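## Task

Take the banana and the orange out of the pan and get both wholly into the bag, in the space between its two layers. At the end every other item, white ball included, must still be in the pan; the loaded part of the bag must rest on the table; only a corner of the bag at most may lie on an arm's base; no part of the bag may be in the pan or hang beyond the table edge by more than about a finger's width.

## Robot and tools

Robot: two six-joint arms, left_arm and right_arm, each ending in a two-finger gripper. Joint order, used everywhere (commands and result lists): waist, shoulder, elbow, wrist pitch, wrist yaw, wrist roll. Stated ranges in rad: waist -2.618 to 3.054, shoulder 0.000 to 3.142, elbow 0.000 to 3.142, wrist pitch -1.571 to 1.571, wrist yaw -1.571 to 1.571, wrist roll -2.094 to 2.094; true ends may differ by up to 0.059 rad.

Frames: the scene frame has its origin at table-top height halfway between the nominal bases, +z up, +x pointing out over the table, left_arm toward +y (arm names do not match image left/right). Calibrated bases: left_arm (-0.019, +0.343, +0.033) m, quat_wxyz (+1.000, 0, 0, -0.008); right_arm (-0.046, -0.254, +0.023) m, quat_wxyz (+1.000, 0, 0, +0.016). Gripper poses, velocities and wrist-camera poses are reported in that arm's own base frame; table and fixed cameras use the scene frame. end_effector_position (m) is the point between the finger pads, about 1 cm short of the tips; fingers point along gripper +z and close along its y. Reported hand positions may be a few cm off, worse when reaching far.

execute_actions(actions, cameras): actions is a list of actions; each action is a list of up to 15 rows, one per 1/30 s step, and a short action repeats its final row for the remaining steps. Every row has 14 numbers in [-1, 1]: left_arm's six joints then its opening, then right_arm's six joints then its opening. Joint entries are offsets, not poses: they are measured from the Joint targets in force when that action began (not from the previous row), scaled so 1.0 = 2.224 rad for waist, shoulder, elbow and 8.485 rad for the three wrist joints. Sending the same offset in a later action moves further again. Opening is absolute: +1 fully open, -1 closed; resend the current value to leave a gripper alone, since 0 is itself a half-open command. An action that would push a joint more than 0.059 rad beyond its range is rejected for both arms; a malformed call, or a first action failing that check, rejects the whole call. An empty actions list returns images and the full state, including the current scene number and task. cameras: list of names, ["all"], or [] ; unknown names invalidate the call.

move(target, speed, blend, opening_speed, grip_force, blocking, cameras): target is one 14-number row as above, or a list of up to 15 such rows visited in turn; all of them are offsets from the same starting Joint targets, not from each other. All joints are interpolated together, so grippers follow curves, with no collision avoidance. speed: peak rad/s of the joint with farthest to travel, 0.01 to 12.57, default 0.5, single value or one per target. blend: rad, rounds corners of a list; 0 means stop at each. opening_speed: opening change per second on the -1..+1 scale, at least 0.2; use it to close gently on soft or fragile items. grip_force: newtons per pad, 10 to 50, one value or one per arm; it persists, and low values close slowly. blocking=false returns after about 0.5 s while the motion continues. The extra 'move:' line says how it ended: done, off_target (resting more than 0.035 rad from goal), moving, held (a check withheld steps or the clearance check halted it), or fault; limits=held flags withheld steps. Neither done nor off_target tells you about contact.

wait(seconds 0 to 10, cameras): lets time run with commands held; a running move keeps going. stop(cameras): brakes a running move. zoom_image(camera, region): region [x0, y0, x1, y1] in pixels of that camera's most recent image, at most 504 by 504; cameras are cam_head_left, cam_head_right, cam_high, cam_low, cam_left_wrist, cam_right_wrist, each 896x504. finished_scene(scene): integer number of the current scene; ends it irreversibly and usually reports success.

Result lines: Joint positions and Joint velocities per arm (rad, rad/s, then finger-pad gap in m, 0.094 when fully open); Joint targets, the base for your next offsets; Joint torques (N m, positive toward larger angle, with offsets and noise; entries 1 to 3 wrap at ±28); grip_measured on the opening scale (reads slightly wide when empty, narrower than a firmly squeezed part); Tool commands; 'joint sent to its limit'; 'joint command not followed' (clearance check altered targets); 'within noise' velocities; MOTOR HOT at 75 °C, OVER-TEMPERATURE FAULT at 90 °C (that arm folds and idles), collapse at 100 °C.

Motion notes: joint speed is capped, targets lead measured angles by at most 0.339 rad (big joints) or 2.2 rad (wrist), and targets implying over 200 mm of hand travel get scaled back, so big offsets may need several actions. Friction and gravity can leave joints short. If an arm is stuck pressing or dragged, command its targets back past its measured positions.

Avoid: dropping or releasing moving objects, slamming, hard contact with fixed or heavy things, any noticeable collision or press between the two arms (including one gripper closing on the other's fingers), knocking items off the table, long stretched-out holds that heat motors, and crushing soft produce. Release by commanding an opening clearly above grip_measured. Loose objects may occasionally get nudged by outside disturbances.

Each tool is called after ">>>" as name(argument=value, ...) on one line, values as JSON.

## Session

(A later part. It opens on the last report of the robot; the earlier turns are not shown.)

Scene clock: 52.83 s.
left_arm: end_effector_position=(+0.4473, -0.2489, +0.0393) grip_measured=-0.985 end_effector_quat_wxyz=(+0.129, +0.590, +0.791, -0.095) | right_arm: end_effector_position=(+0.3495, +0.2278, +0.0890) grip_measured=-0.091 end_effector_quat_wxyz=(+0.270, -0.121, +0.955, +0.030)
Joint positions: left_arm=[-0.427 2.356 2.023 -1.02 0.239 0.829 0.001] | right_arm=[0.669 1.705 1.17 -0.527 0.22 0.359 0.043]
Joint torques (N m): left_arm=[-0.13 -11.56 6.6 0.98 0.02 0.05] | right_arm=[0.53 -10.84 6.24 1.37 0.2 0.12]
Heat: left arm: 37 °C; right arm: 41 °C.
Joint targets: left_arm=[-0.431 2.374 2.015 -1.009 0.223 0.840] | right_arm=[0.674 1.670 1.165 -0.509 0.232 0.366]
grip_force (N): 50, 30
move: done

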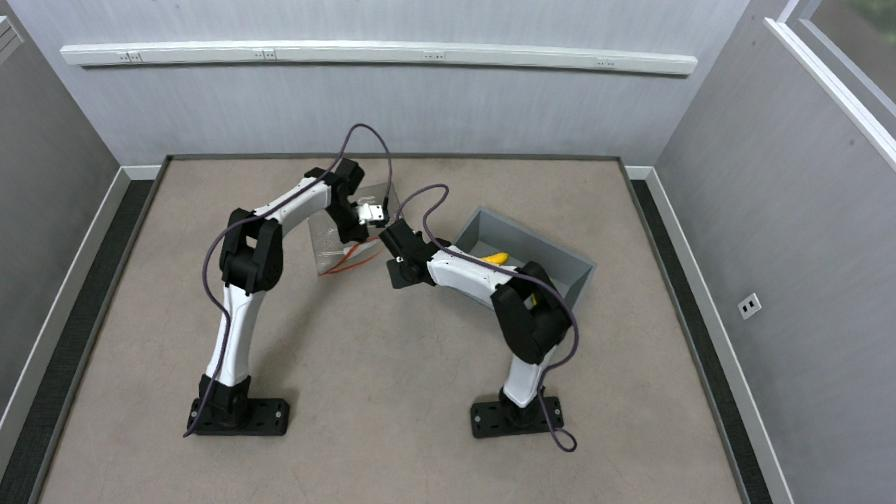

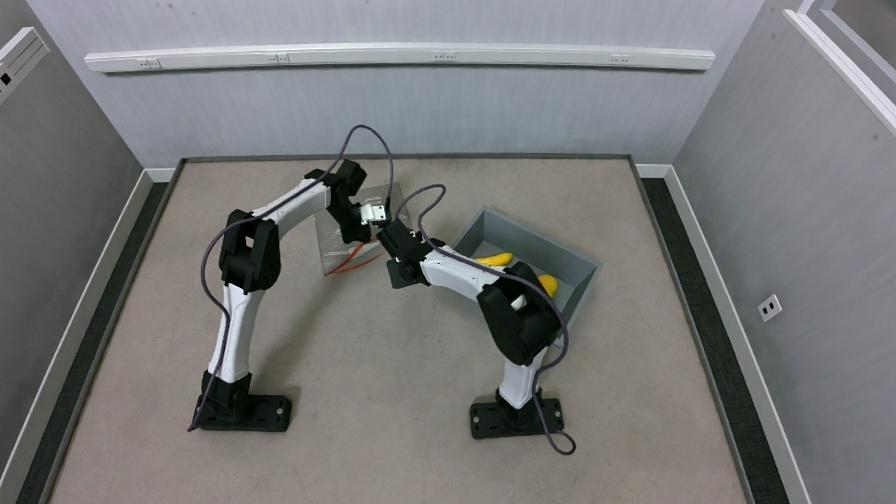

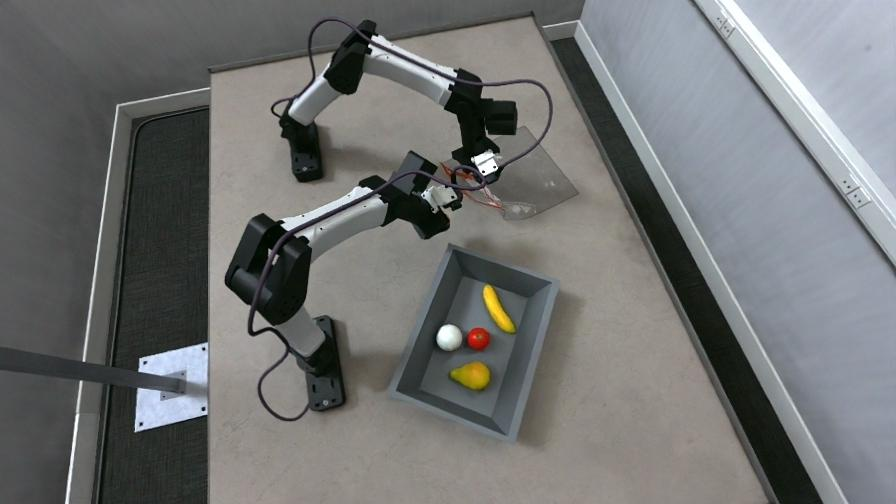

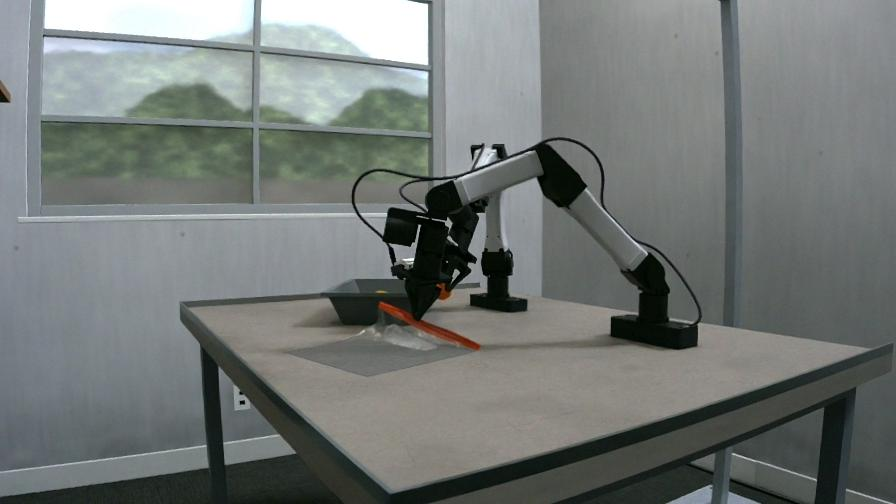

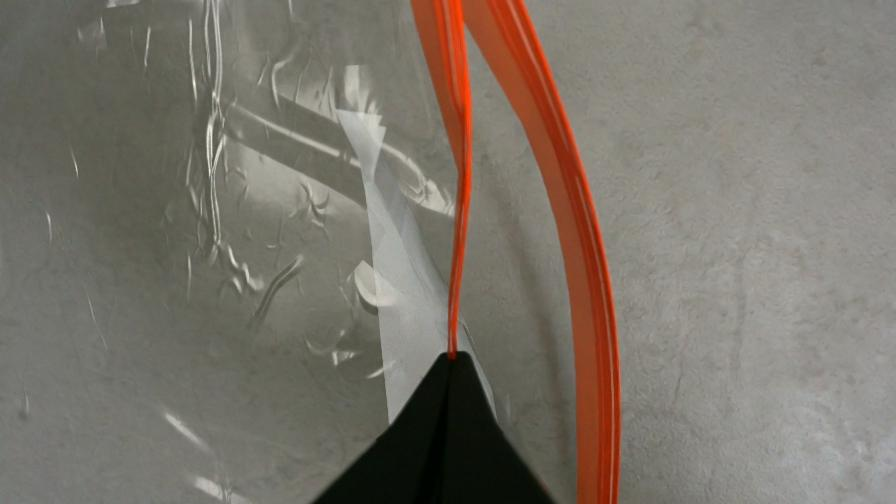

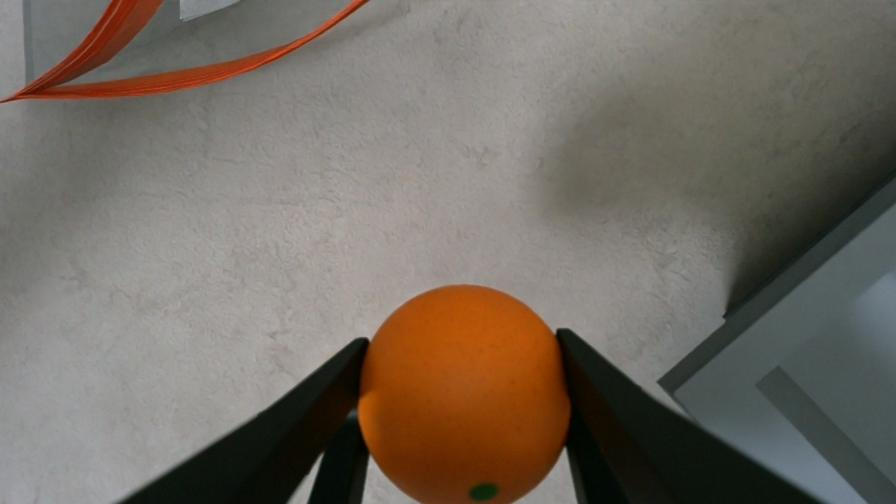

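>>> move(target=[0.0508,0.0049,-0.0031,0.0191,0.0209,-0.0059,-1, 0,0,0,0,0,0,-0.1], speed=0.25, cameras=["all"])

>>> zoom_image(camera="cam_low", region=[270, 220, 520, 400])

>>> zoom_image(camera="cam_head_right", region=[290, 160, 460, 300])

Scene clock: 58.40 s.
left_arm: end_effector_position=(+0.4959, -0.2324, +0.0542) grip_measured=-0.985 end_effector_quat_wxyz=(+0.220, +0.542, +0.799, -0.139) | right_arm: end_effector_position=(+0.3495, +0.2278, +0.0890) grip_measured=-0.091 end_effector_quat_wxyz=(+0.270, -0.121, +0.955, +0.030)
Joint positions: left_arm=[-0.319 2.361 2.019 -0.858 0.383 0.801 0.001] | right_arm=[0.669 1.705 1.17 -0.527 0.22 0.359 0.043]
Joint torques (N m): left_arm=[0.29 -11.33 6.58 1.27 0.41 -0.16] | right_arm=[0.5 -10.82 6.24 1.37 0.21 0.12]
Heat: left arm: 37 °C; right arm: 41 °C.
Joint targets: left_arm=[-0.318 2.385 2.008 -0.847 0.400 0.790] | right_arm=[0.674 1.670 1.165 -0.509 0.232 0.366]
grip_force (N): 50, 30
move: done

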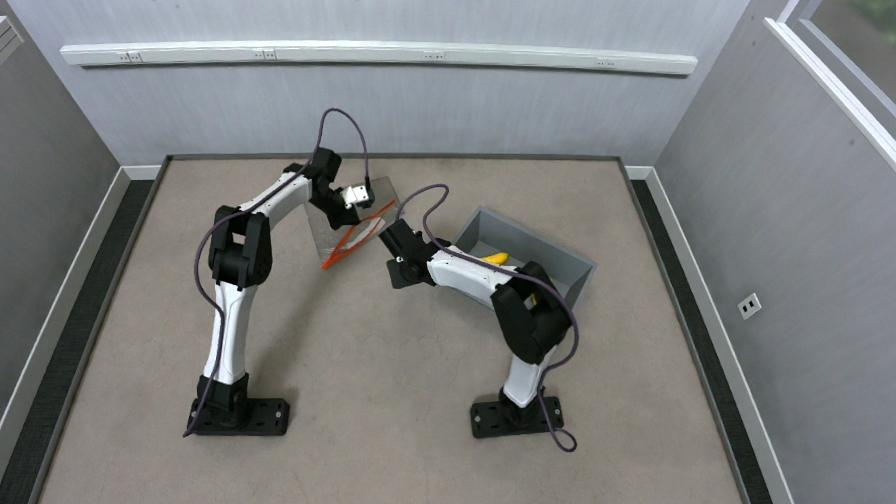

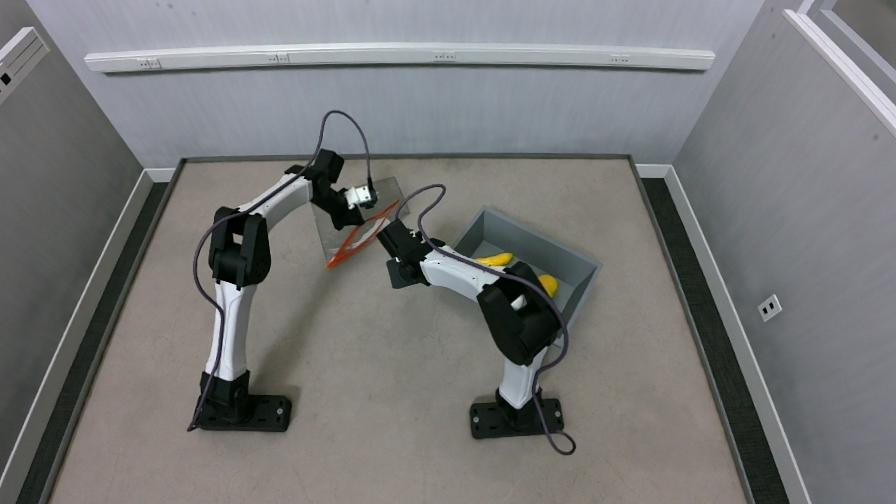

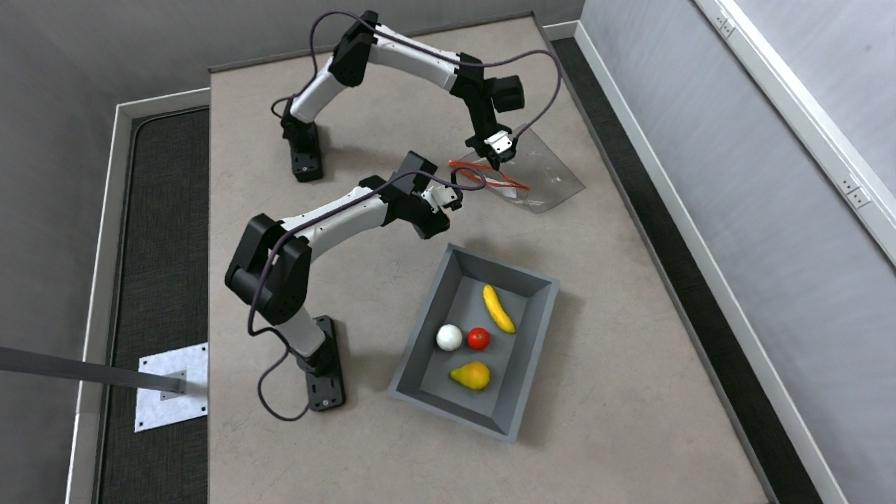

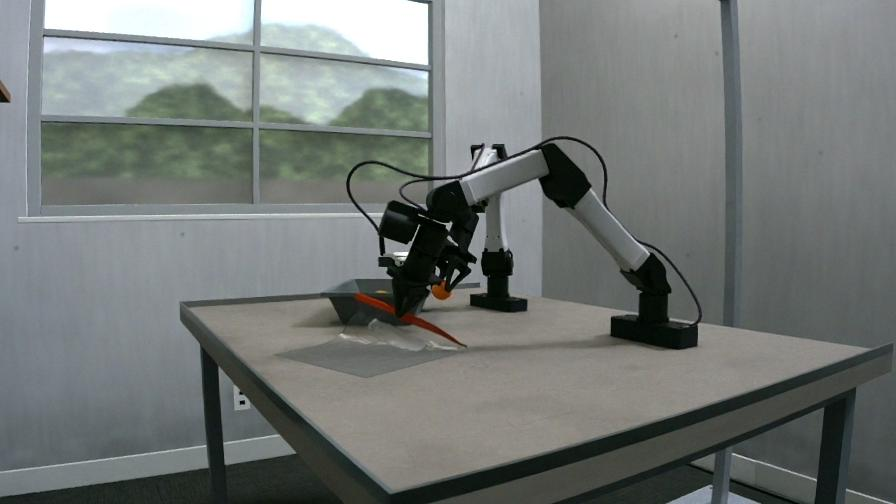

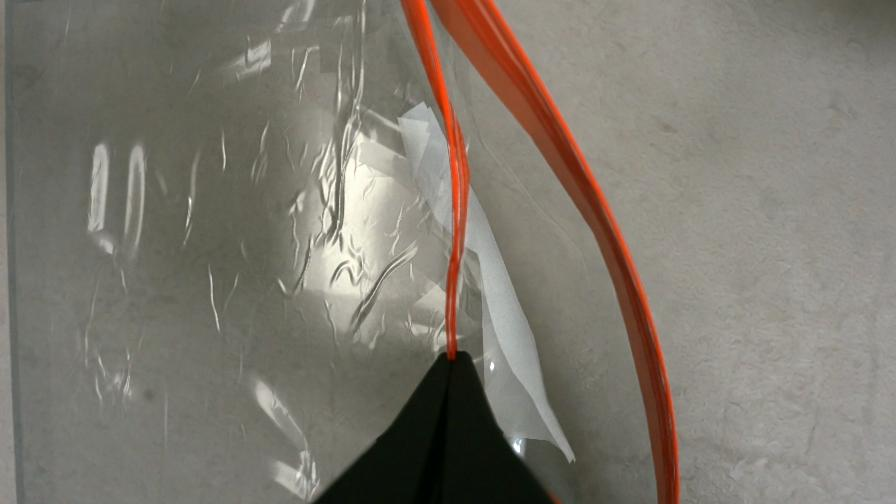

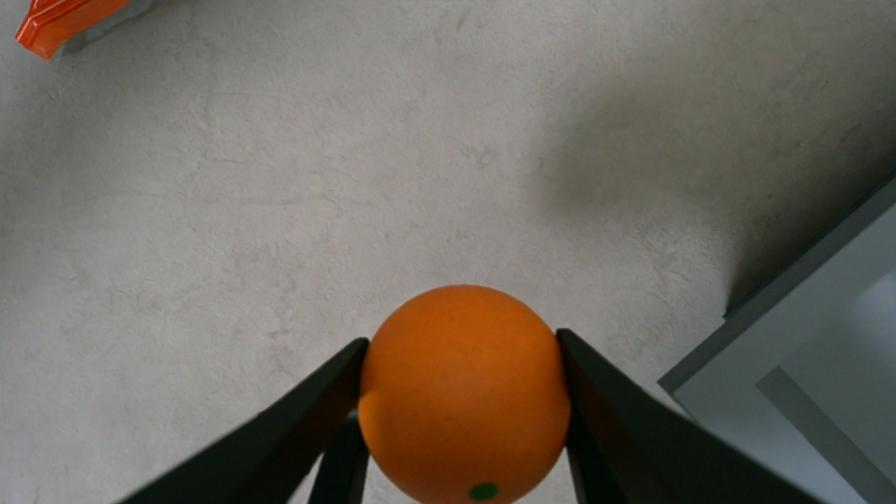

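Scaled by 2.016 from the camera's 896x504 image, which has a finer 1280x720 frame.

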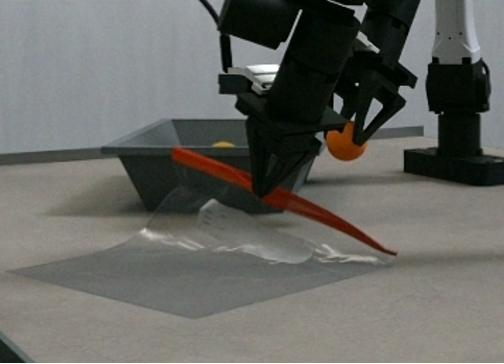

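Scaled by 2.965 from the camera's 896x504 image, which has a finer 1280x720 frame.

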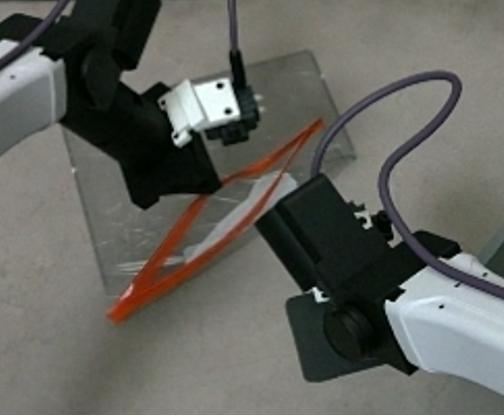

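>>> move(target=[[-0.0346,-0.0683,-0.1691,0.0359,-0.0059,-0.0094,-1,0,0,0,0,0,0,-0.1],[-0.0346,-0.0683,-0.1691,0.0359,-0.0059,-0.0094,-0.3,0,0,0,0,0,0,-0.1]], speed=0.3, cameras=["all"])

>>> zoom_image(camera="cam_low", region=[270, 220, 520, 400])

Scene clock: 63.87 s.
left_arm: end_effector_position=(+0.4506, -0.2528, -0.0007) grip_measured=-0.302 end_effector_quat_wxyz=(+0.216, +0.539, +0.801, -0.146) | right_arm: end_effector_position=(+0.3495, +0.2278, +0.0890) grip_measured=-0.091 end_effector_quat_wxyz=(+0.270, -0.121, +0.955, +0.030)
Joint positions: left_arm=[-0.39 2.274 1.642 -0.552 0.367 0.722 0.033] | right_arm=[0.669 1.705 1.17 -0.527 0.22 0.359 0.043]
Joint torques (N m): left_arm=[-0.23 -15.47 6.19 1.31 0.09 -0.14] | right_arm=[0.51 -10.85 6.26 1.36 0.2 0.13]
Heat: left arm: 39 °C; right arm: 42 °C.
Joint targets: left_arm=[-0.395 2.233 1.632 -0.543 0.350 0.710] | right_arm=[0.674 1.670 1.165 -0.509 0.232 0.366]
grip_force (N): 50, 30
move: off_target (left_arm); target 2's new numbers were sent with left_arm's shoulder 0.041 rad from that target; left_arm: the shoulder is farthest, 0.041 rad from its target

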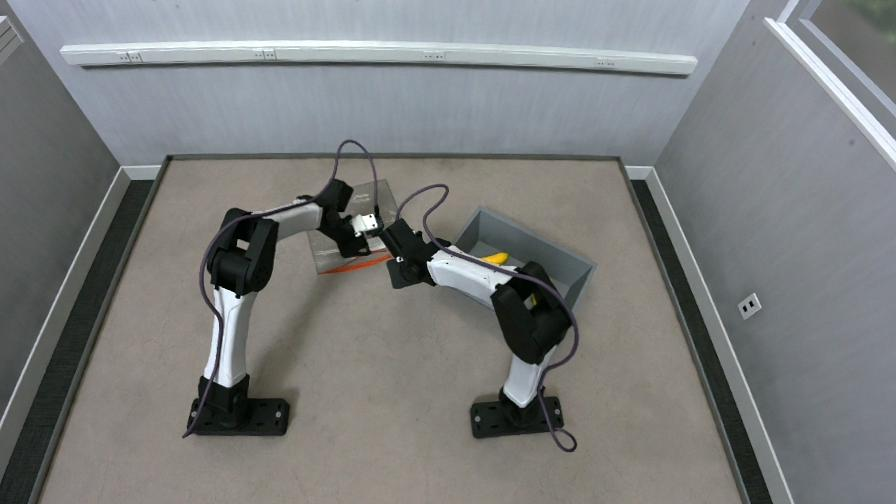

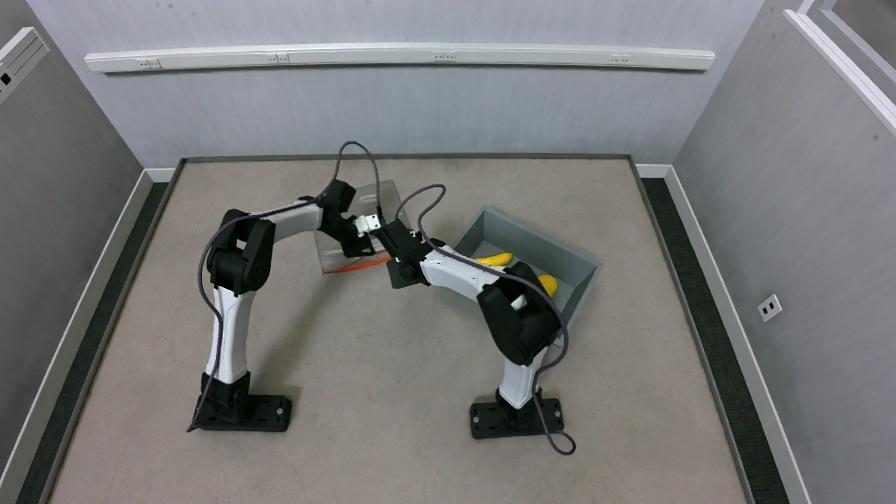

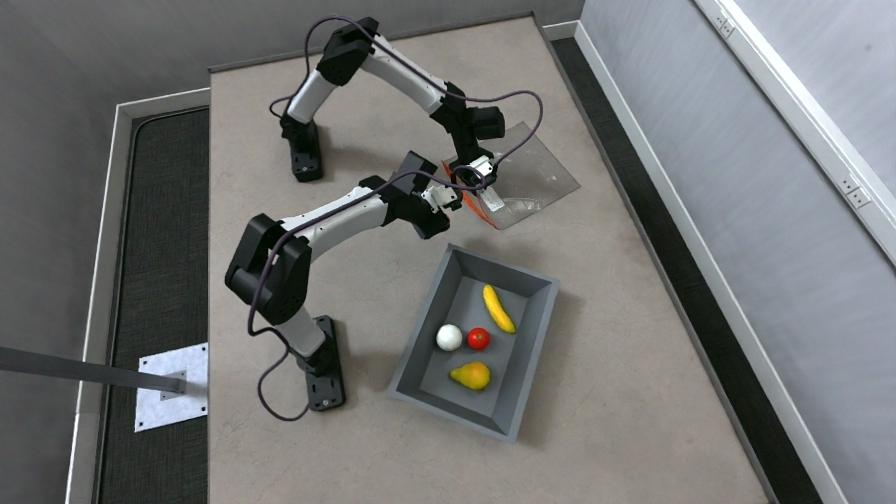

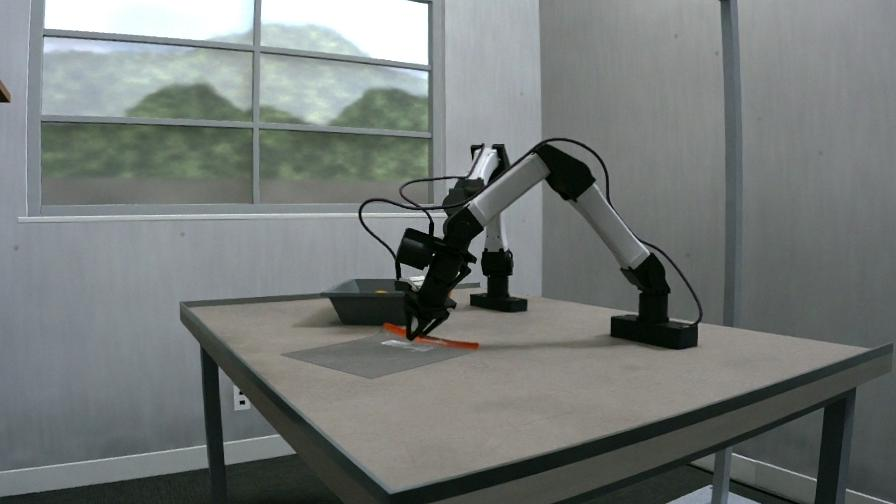

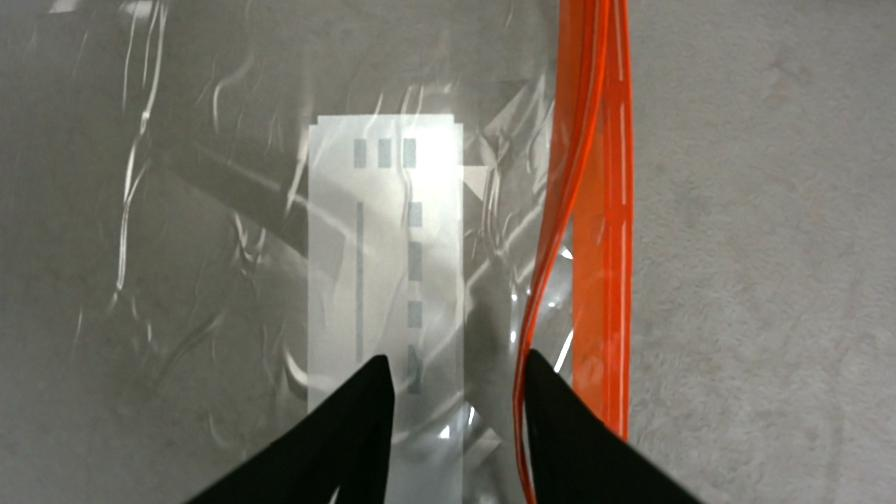

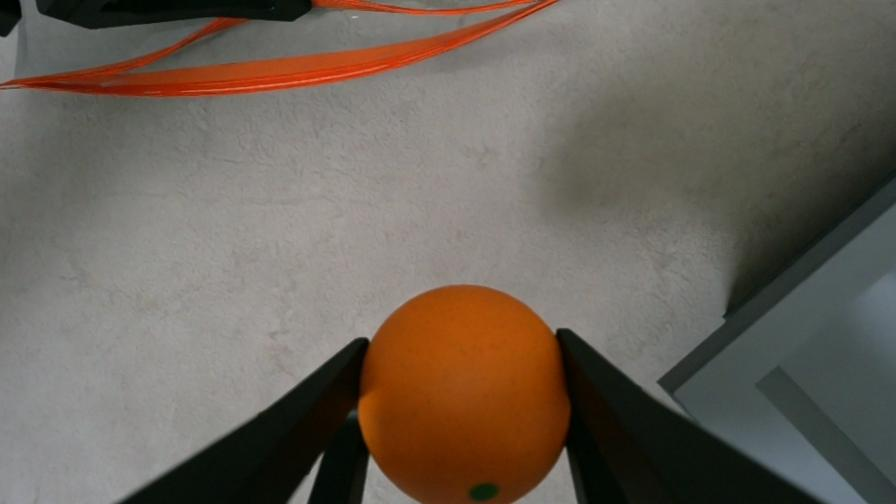

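Scaled by 2.016 from the camera's 896x504 image, which has a finer 1280x720 frame.

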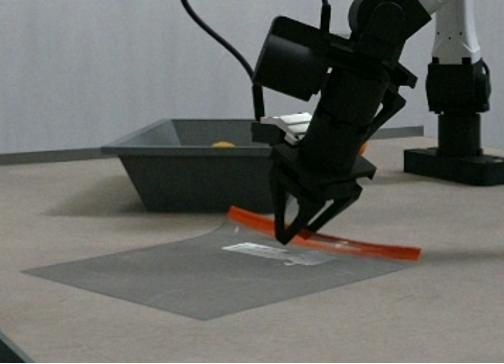

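>>> move(target=[0.0688,-0.0822,-0.1754,0.0345,0.0243,0.0124,-0.3,0,0,0,0,0,0,-0.1], speed=0.25, cameras=["cam_left_wrist","cam_low","cam_right_wrist"])

>>> zoom_image(camera="cam_low", region=[270, 220, 520, 400])

Scene clock: 66.80 s.
left_arm: end_effector_position=(+0.4258, -0.1994, +0.0037) grip_measured=-0.302 end_effector_quat_wxyz=(+0.290, +0.524, +0.779, -0.186) | right_arm: end_effector_position=(+0.3495, +0.2278, +0.0890) grip_measured=-0.091 end_effector_quat_wxyz=(+0.270, -0.121, +0.955, +0.030)
Joint positions: left_arm=[-0.247 2.086 1.252 -0.259 0.54 0.804 0.033] | right_arm=[0.669 1.705 1.17 -0.527 0.22 0.359 0.043]
Joint torques (N m): left_arm=[0.55 -13.19 5.76 1.44 0.49 0.06] | right_arm=[0.5 -10.84 6.26 1.37 0.2 0.13]
Heat: left arm: 40 °C; right arm: 42 °C.
Joint targets: left_arm=[-0.242 2.051 1.242 -0.250 0.556 0.815] | right_arm=[0.674 1.670 1.165 -0.509 0.232 0.366]
grip_force (N): 50, 30
move: off_target (left_arm); left_arm: the shoulder is farthest, 0.036 rad from its target
Images, in order (width x height): cam_low 896x504, cam_left_wrist 896x504, cam_right_wrist 896x504.

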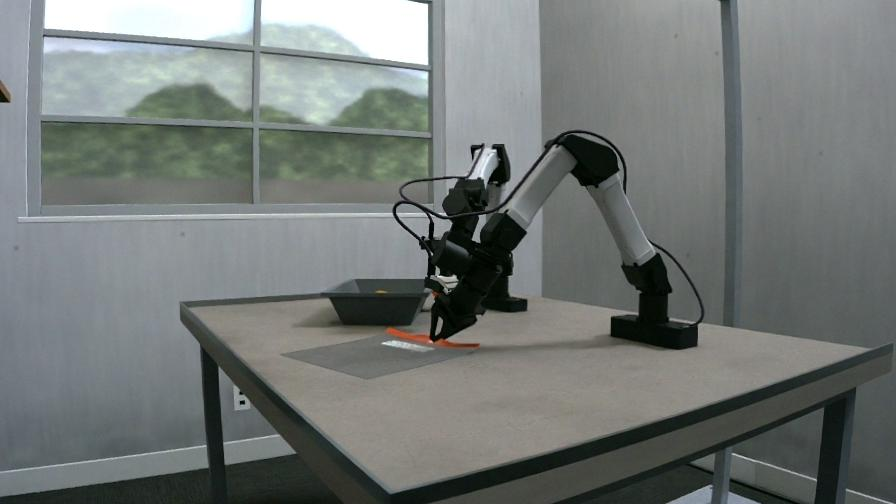

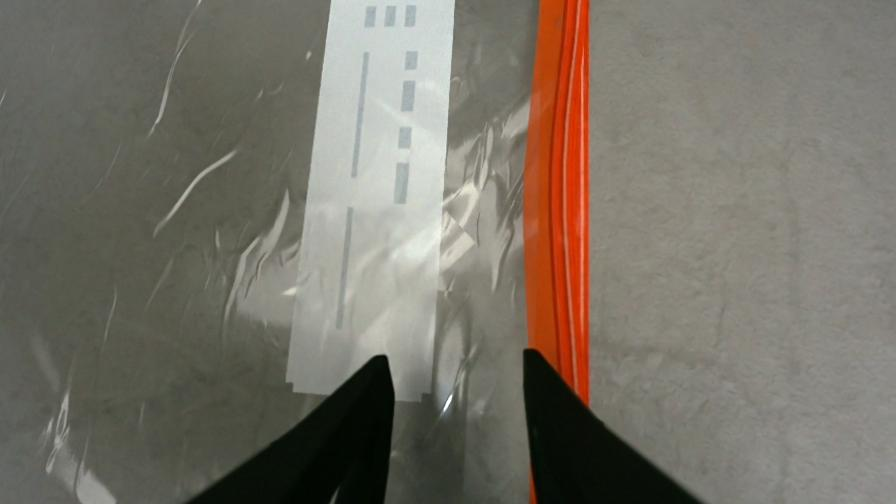

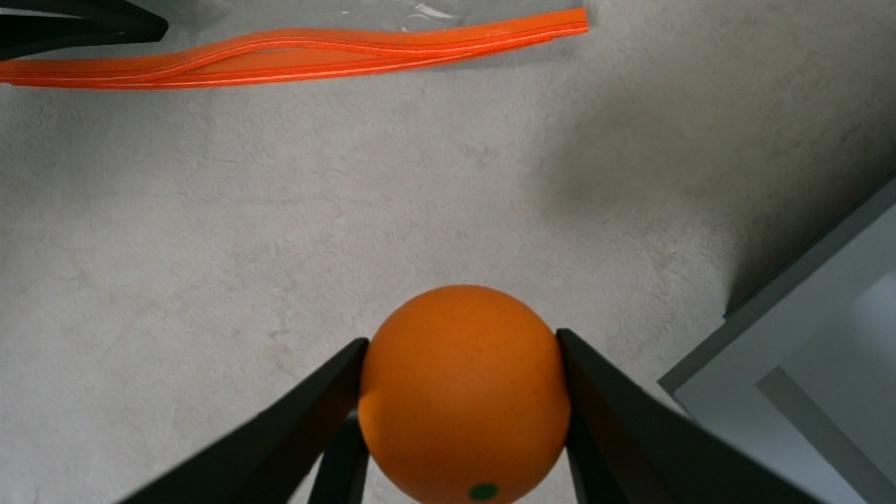

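Scaled by 2.016 from the camera's 896x504 image, which has a finer 1280x720 frame.

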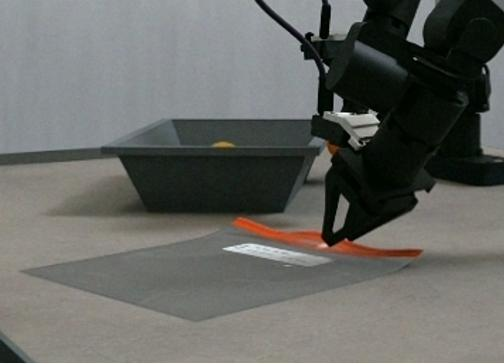

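>>> zoom_image(camera="cam_left_wrist", region=[440, 240, 680, 504])

>>> zoom_image(camera="cam_right_wrist", region=[0, 0, 400, 120])

Scaled by 1.909 from the camera's 896x504 image, which has a finer 1280x720 frame.

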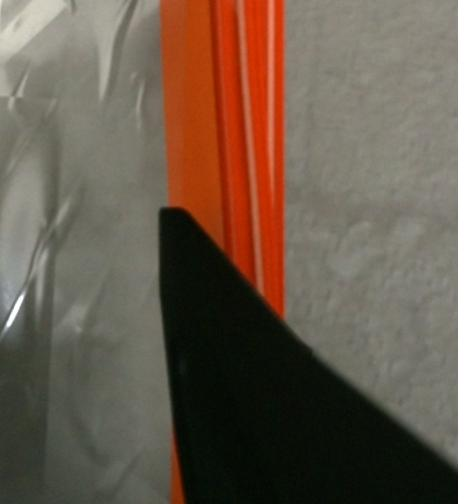

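Scaled by 1.260 from the camera's 896x504 image, which has a finer 1280x720 frame.

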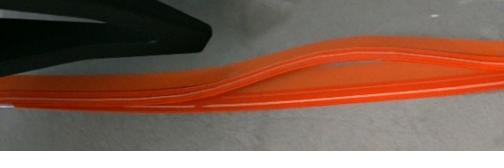

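>>> move(target=[-0.0468,-0.0103,-0.0126,0.0045,-0.0078,-0.0136,-0.6,0,0,0,0,0,0,-0.1], speed=0.25, cameras=["cam_left_wrist","cam_low","cam_right_wrist"])

>>> zoom_image(camera="cam_left_wrist", region=[340, 140, 580, 404])

Scene clock: 69.30 s.
left_arm: end_effector_position=(+0.4076, -0.2370, +0.0075) grip_measured=-0.598 end_effector_quat_wxyz=(+0.286, +0.528, +0.776, -0.194) | right_arm: end_effector_position=(+0.3495, +0.2278, +0.0890) grip_measured=-0.091 end_effector_quat_wxyz=(+0.270, -0.121, +0.955, +0.030)
Joint positions: left_arm=[-0.346 2.062 1.224 -0.221 0.508 0.712 0.019] | right_arm=[0.669 1.705 1.17 -0.527 0.22 0.359 0.043]
Joint torques (N m): left_arm=[0.21 -12.93 5.74 1.53 0.11 -0.13] | right_arm=[0.51 -10.84 6.24 1.37 0.2 0.13]
Heat: left arm: 41 °C; right arm: 43 °C.
Joint targets: left_arm=[-0.346 2.027 1.214 -0.212 0.490 0.700] | right_arm=[0.674 1.670 1.165 -0.509 0.232 0.366]
grip_force (N): 50, 30
move: done
Images, in order (width x height): cam_low 896x504, cam_left_wrist 896x504, cam_right_wrist 896x504.

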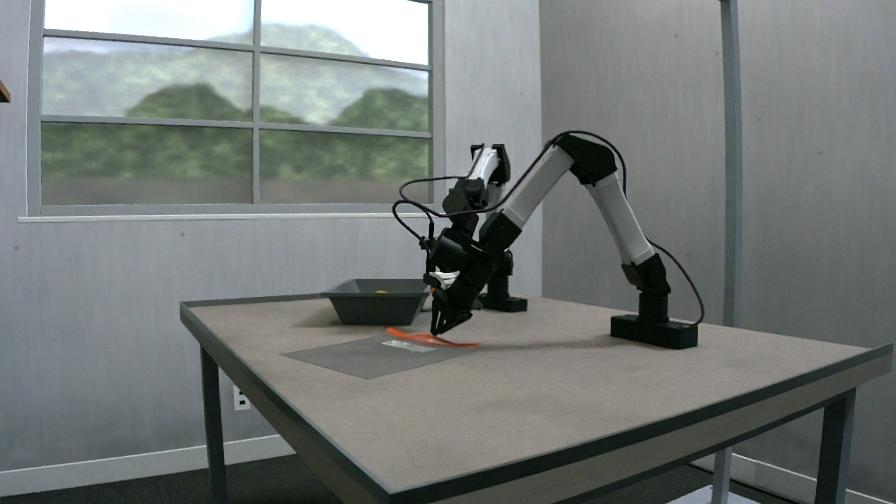

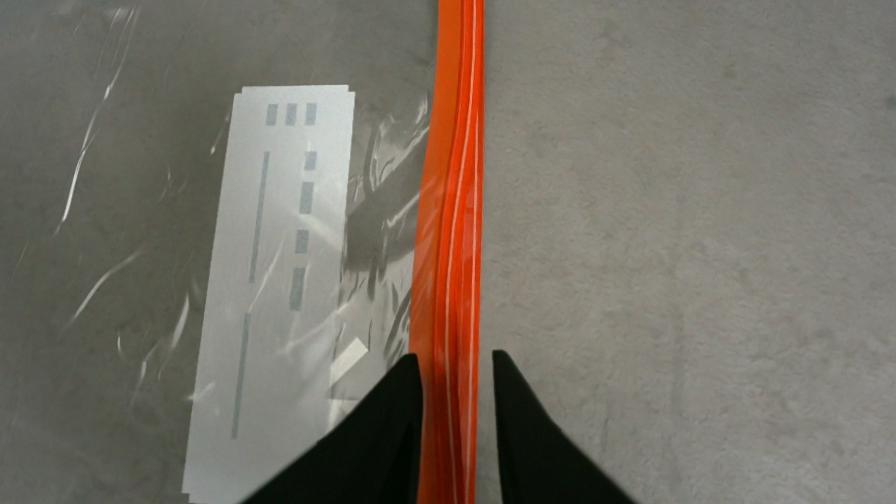

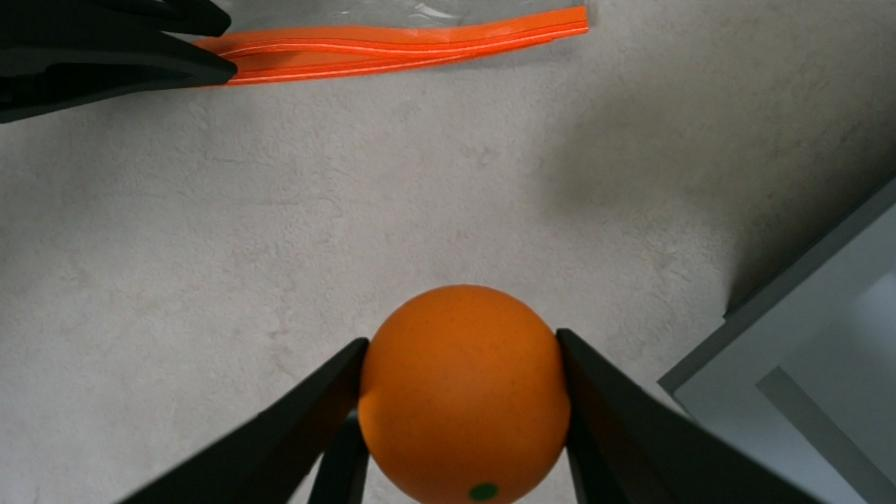

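Scaled by 1.909 from the camera's 896x504 image, which has a finer 1280x720 frame.

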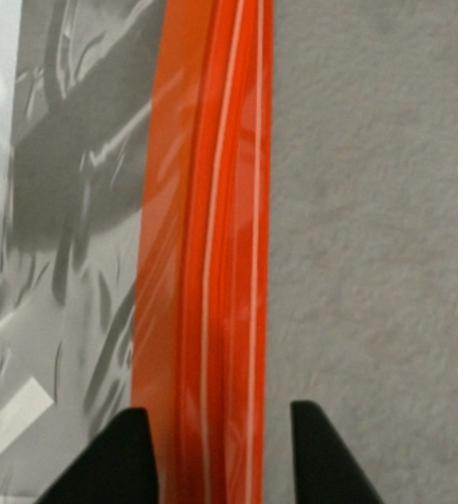

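>>> move(target=[0.0054,0.0351,0.0036,0.0058,0,0,-0.6,0,0,0,0,0,0,-0.1], speed=0.2, cameras=["cam_left_wrist"])

>>> zoom_image(camera="cam_left_wrist", region=[340, 140, 580, 404])

Scene clock: 86.10 s.
left_arm: end_effector_position=(+0.4152, -0.2369, +0.0005) grip_measured=-0.598 end_effector_quat_wxyz=(+0.296, +0.526, +0.774, -0.190) | right_arm: end_effector_position=(+0.3495, +0.2278, +0.0890) grip_measured=-0.091 end_effector_quat_wxyz=(+0.270, -0.121, +0.955, +0.030)
Joint positions: left_arm=[-0.341 2.089 1.224 -0.172 0.506 0.711 0.019] | right_arm=[0.669 1.705 1.17 -0.527 0.22 0.359 0.043]
Joint torques (N m): left_arm=[0.7 -9.22 6.42 1.55 0.14 -0.15] | right_arm=[0.5 -10.84 6.26 1.37 0.2 0.12]
Heat: left arm: 46 °C; right arm: 44 °C.
Joint targets: left_arm=[-0.334 2.106 1.222 -0.163 0.490 0.700] | right_arm=[0.674 1.670 1.165 -0.509 0.232 0.366]
grip_force (N): 50, 30
move: done
Images, in order (width x height): cam_left_wrist 896x504.

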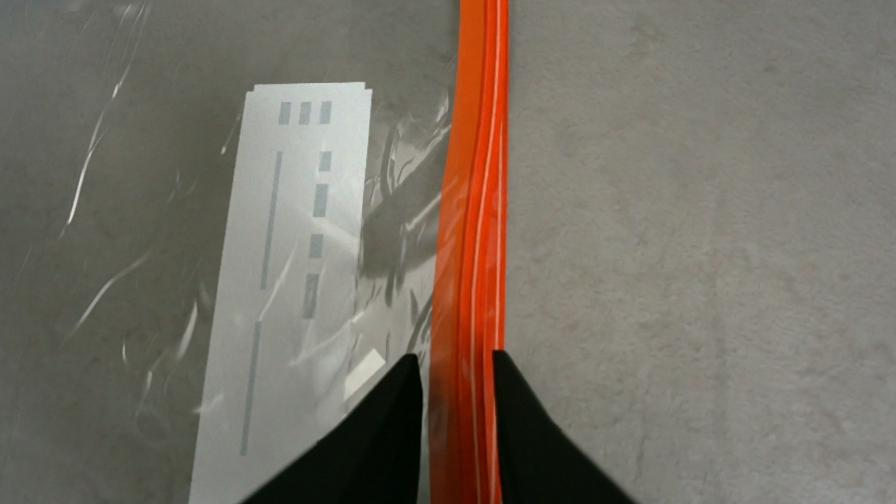

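Scaled by 1.909 from the camera's 896x504 image, which has a finer 1280x720 frame.

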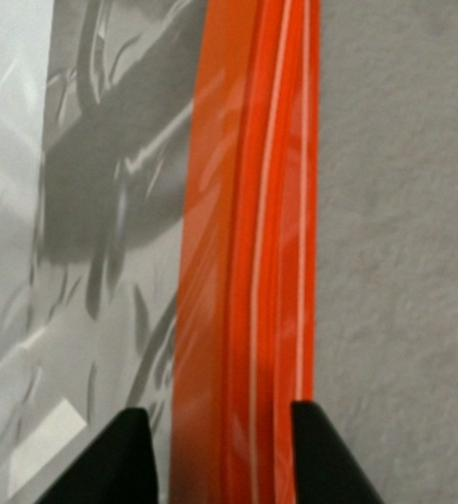

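>>> move(target=[[0,0.0112,0,0,0,0,-0.6,0,0,0,0,0,0,-0.1],[0,0.0112,0,0,0,0,-1,0,0,0,0,0,0,-0.1]], speed=0.1, opening_speed=0.5, cameras=["cam_left_wrist","cam_low"])

>>> zoom_image(camera="cam_left_wrist", region=[340, 140, 580, 404])

Scene clock: 88.20 s.
left_arm: end_effector_position=(+0.4134, -0.2362, -0.0090) grip_measured=-0.985 end_effector_quat_wxyz=(+0.287, +0.525, +0.778, -0.193) | right_arm: end_effector_position=(+0.3495, +0.2278, +0.0890) grip_measured=-0.091 end_effector_quat_wxyz=(+0.270, -0.121, +0.955, +0.030)
Joint positions: left_arm=[-0.341 2.112 1.224 -0.168 0.506 0.711 0.001] | right_arm=[0.669 1.705 1.17 -0.527 0.22 0.359 0.043]
Joint torques (N m): left_arm=[0.72 -8.99 6.32 1.48 0.13 -0.15] | right_arm=[0.53 -10.84 6.24 1.37 0.2 0.12]
Heat: left arm: 46 °C; right arm: 44 °C.
Joint targets: left_arm=[-0.334 2.131 1.222 -0.163 0.490 0.700] | right_arm=[0.674 1.670 1.165 -0.509 0.232 0.366]
grip_force (N): 50, 30
move: done
Images, in order (width x height): cam_low 896x504, cam_left_wrist 896x504.

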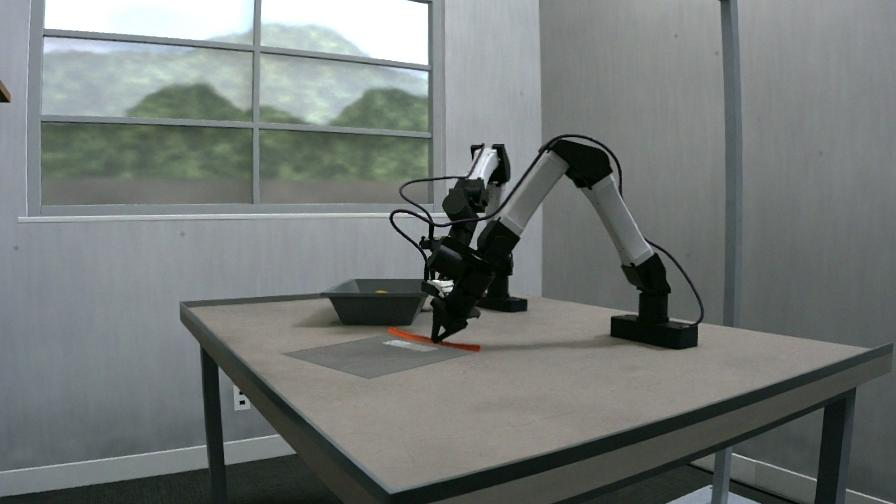

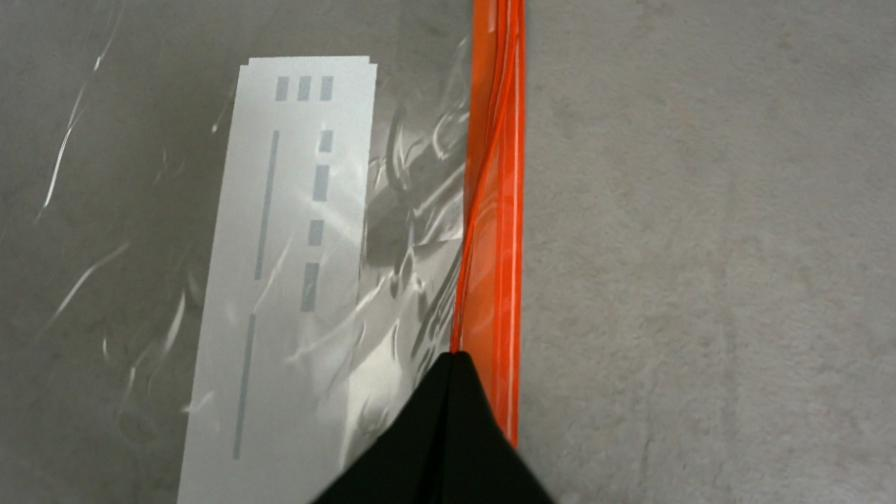

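Scaled by 1.909 from the camera's 896x504 image, which has a finer 1280x720 frame.

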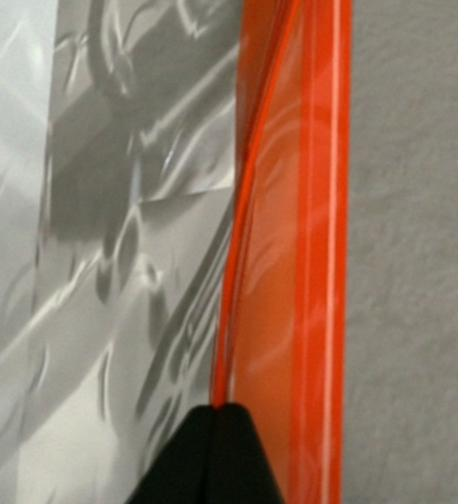

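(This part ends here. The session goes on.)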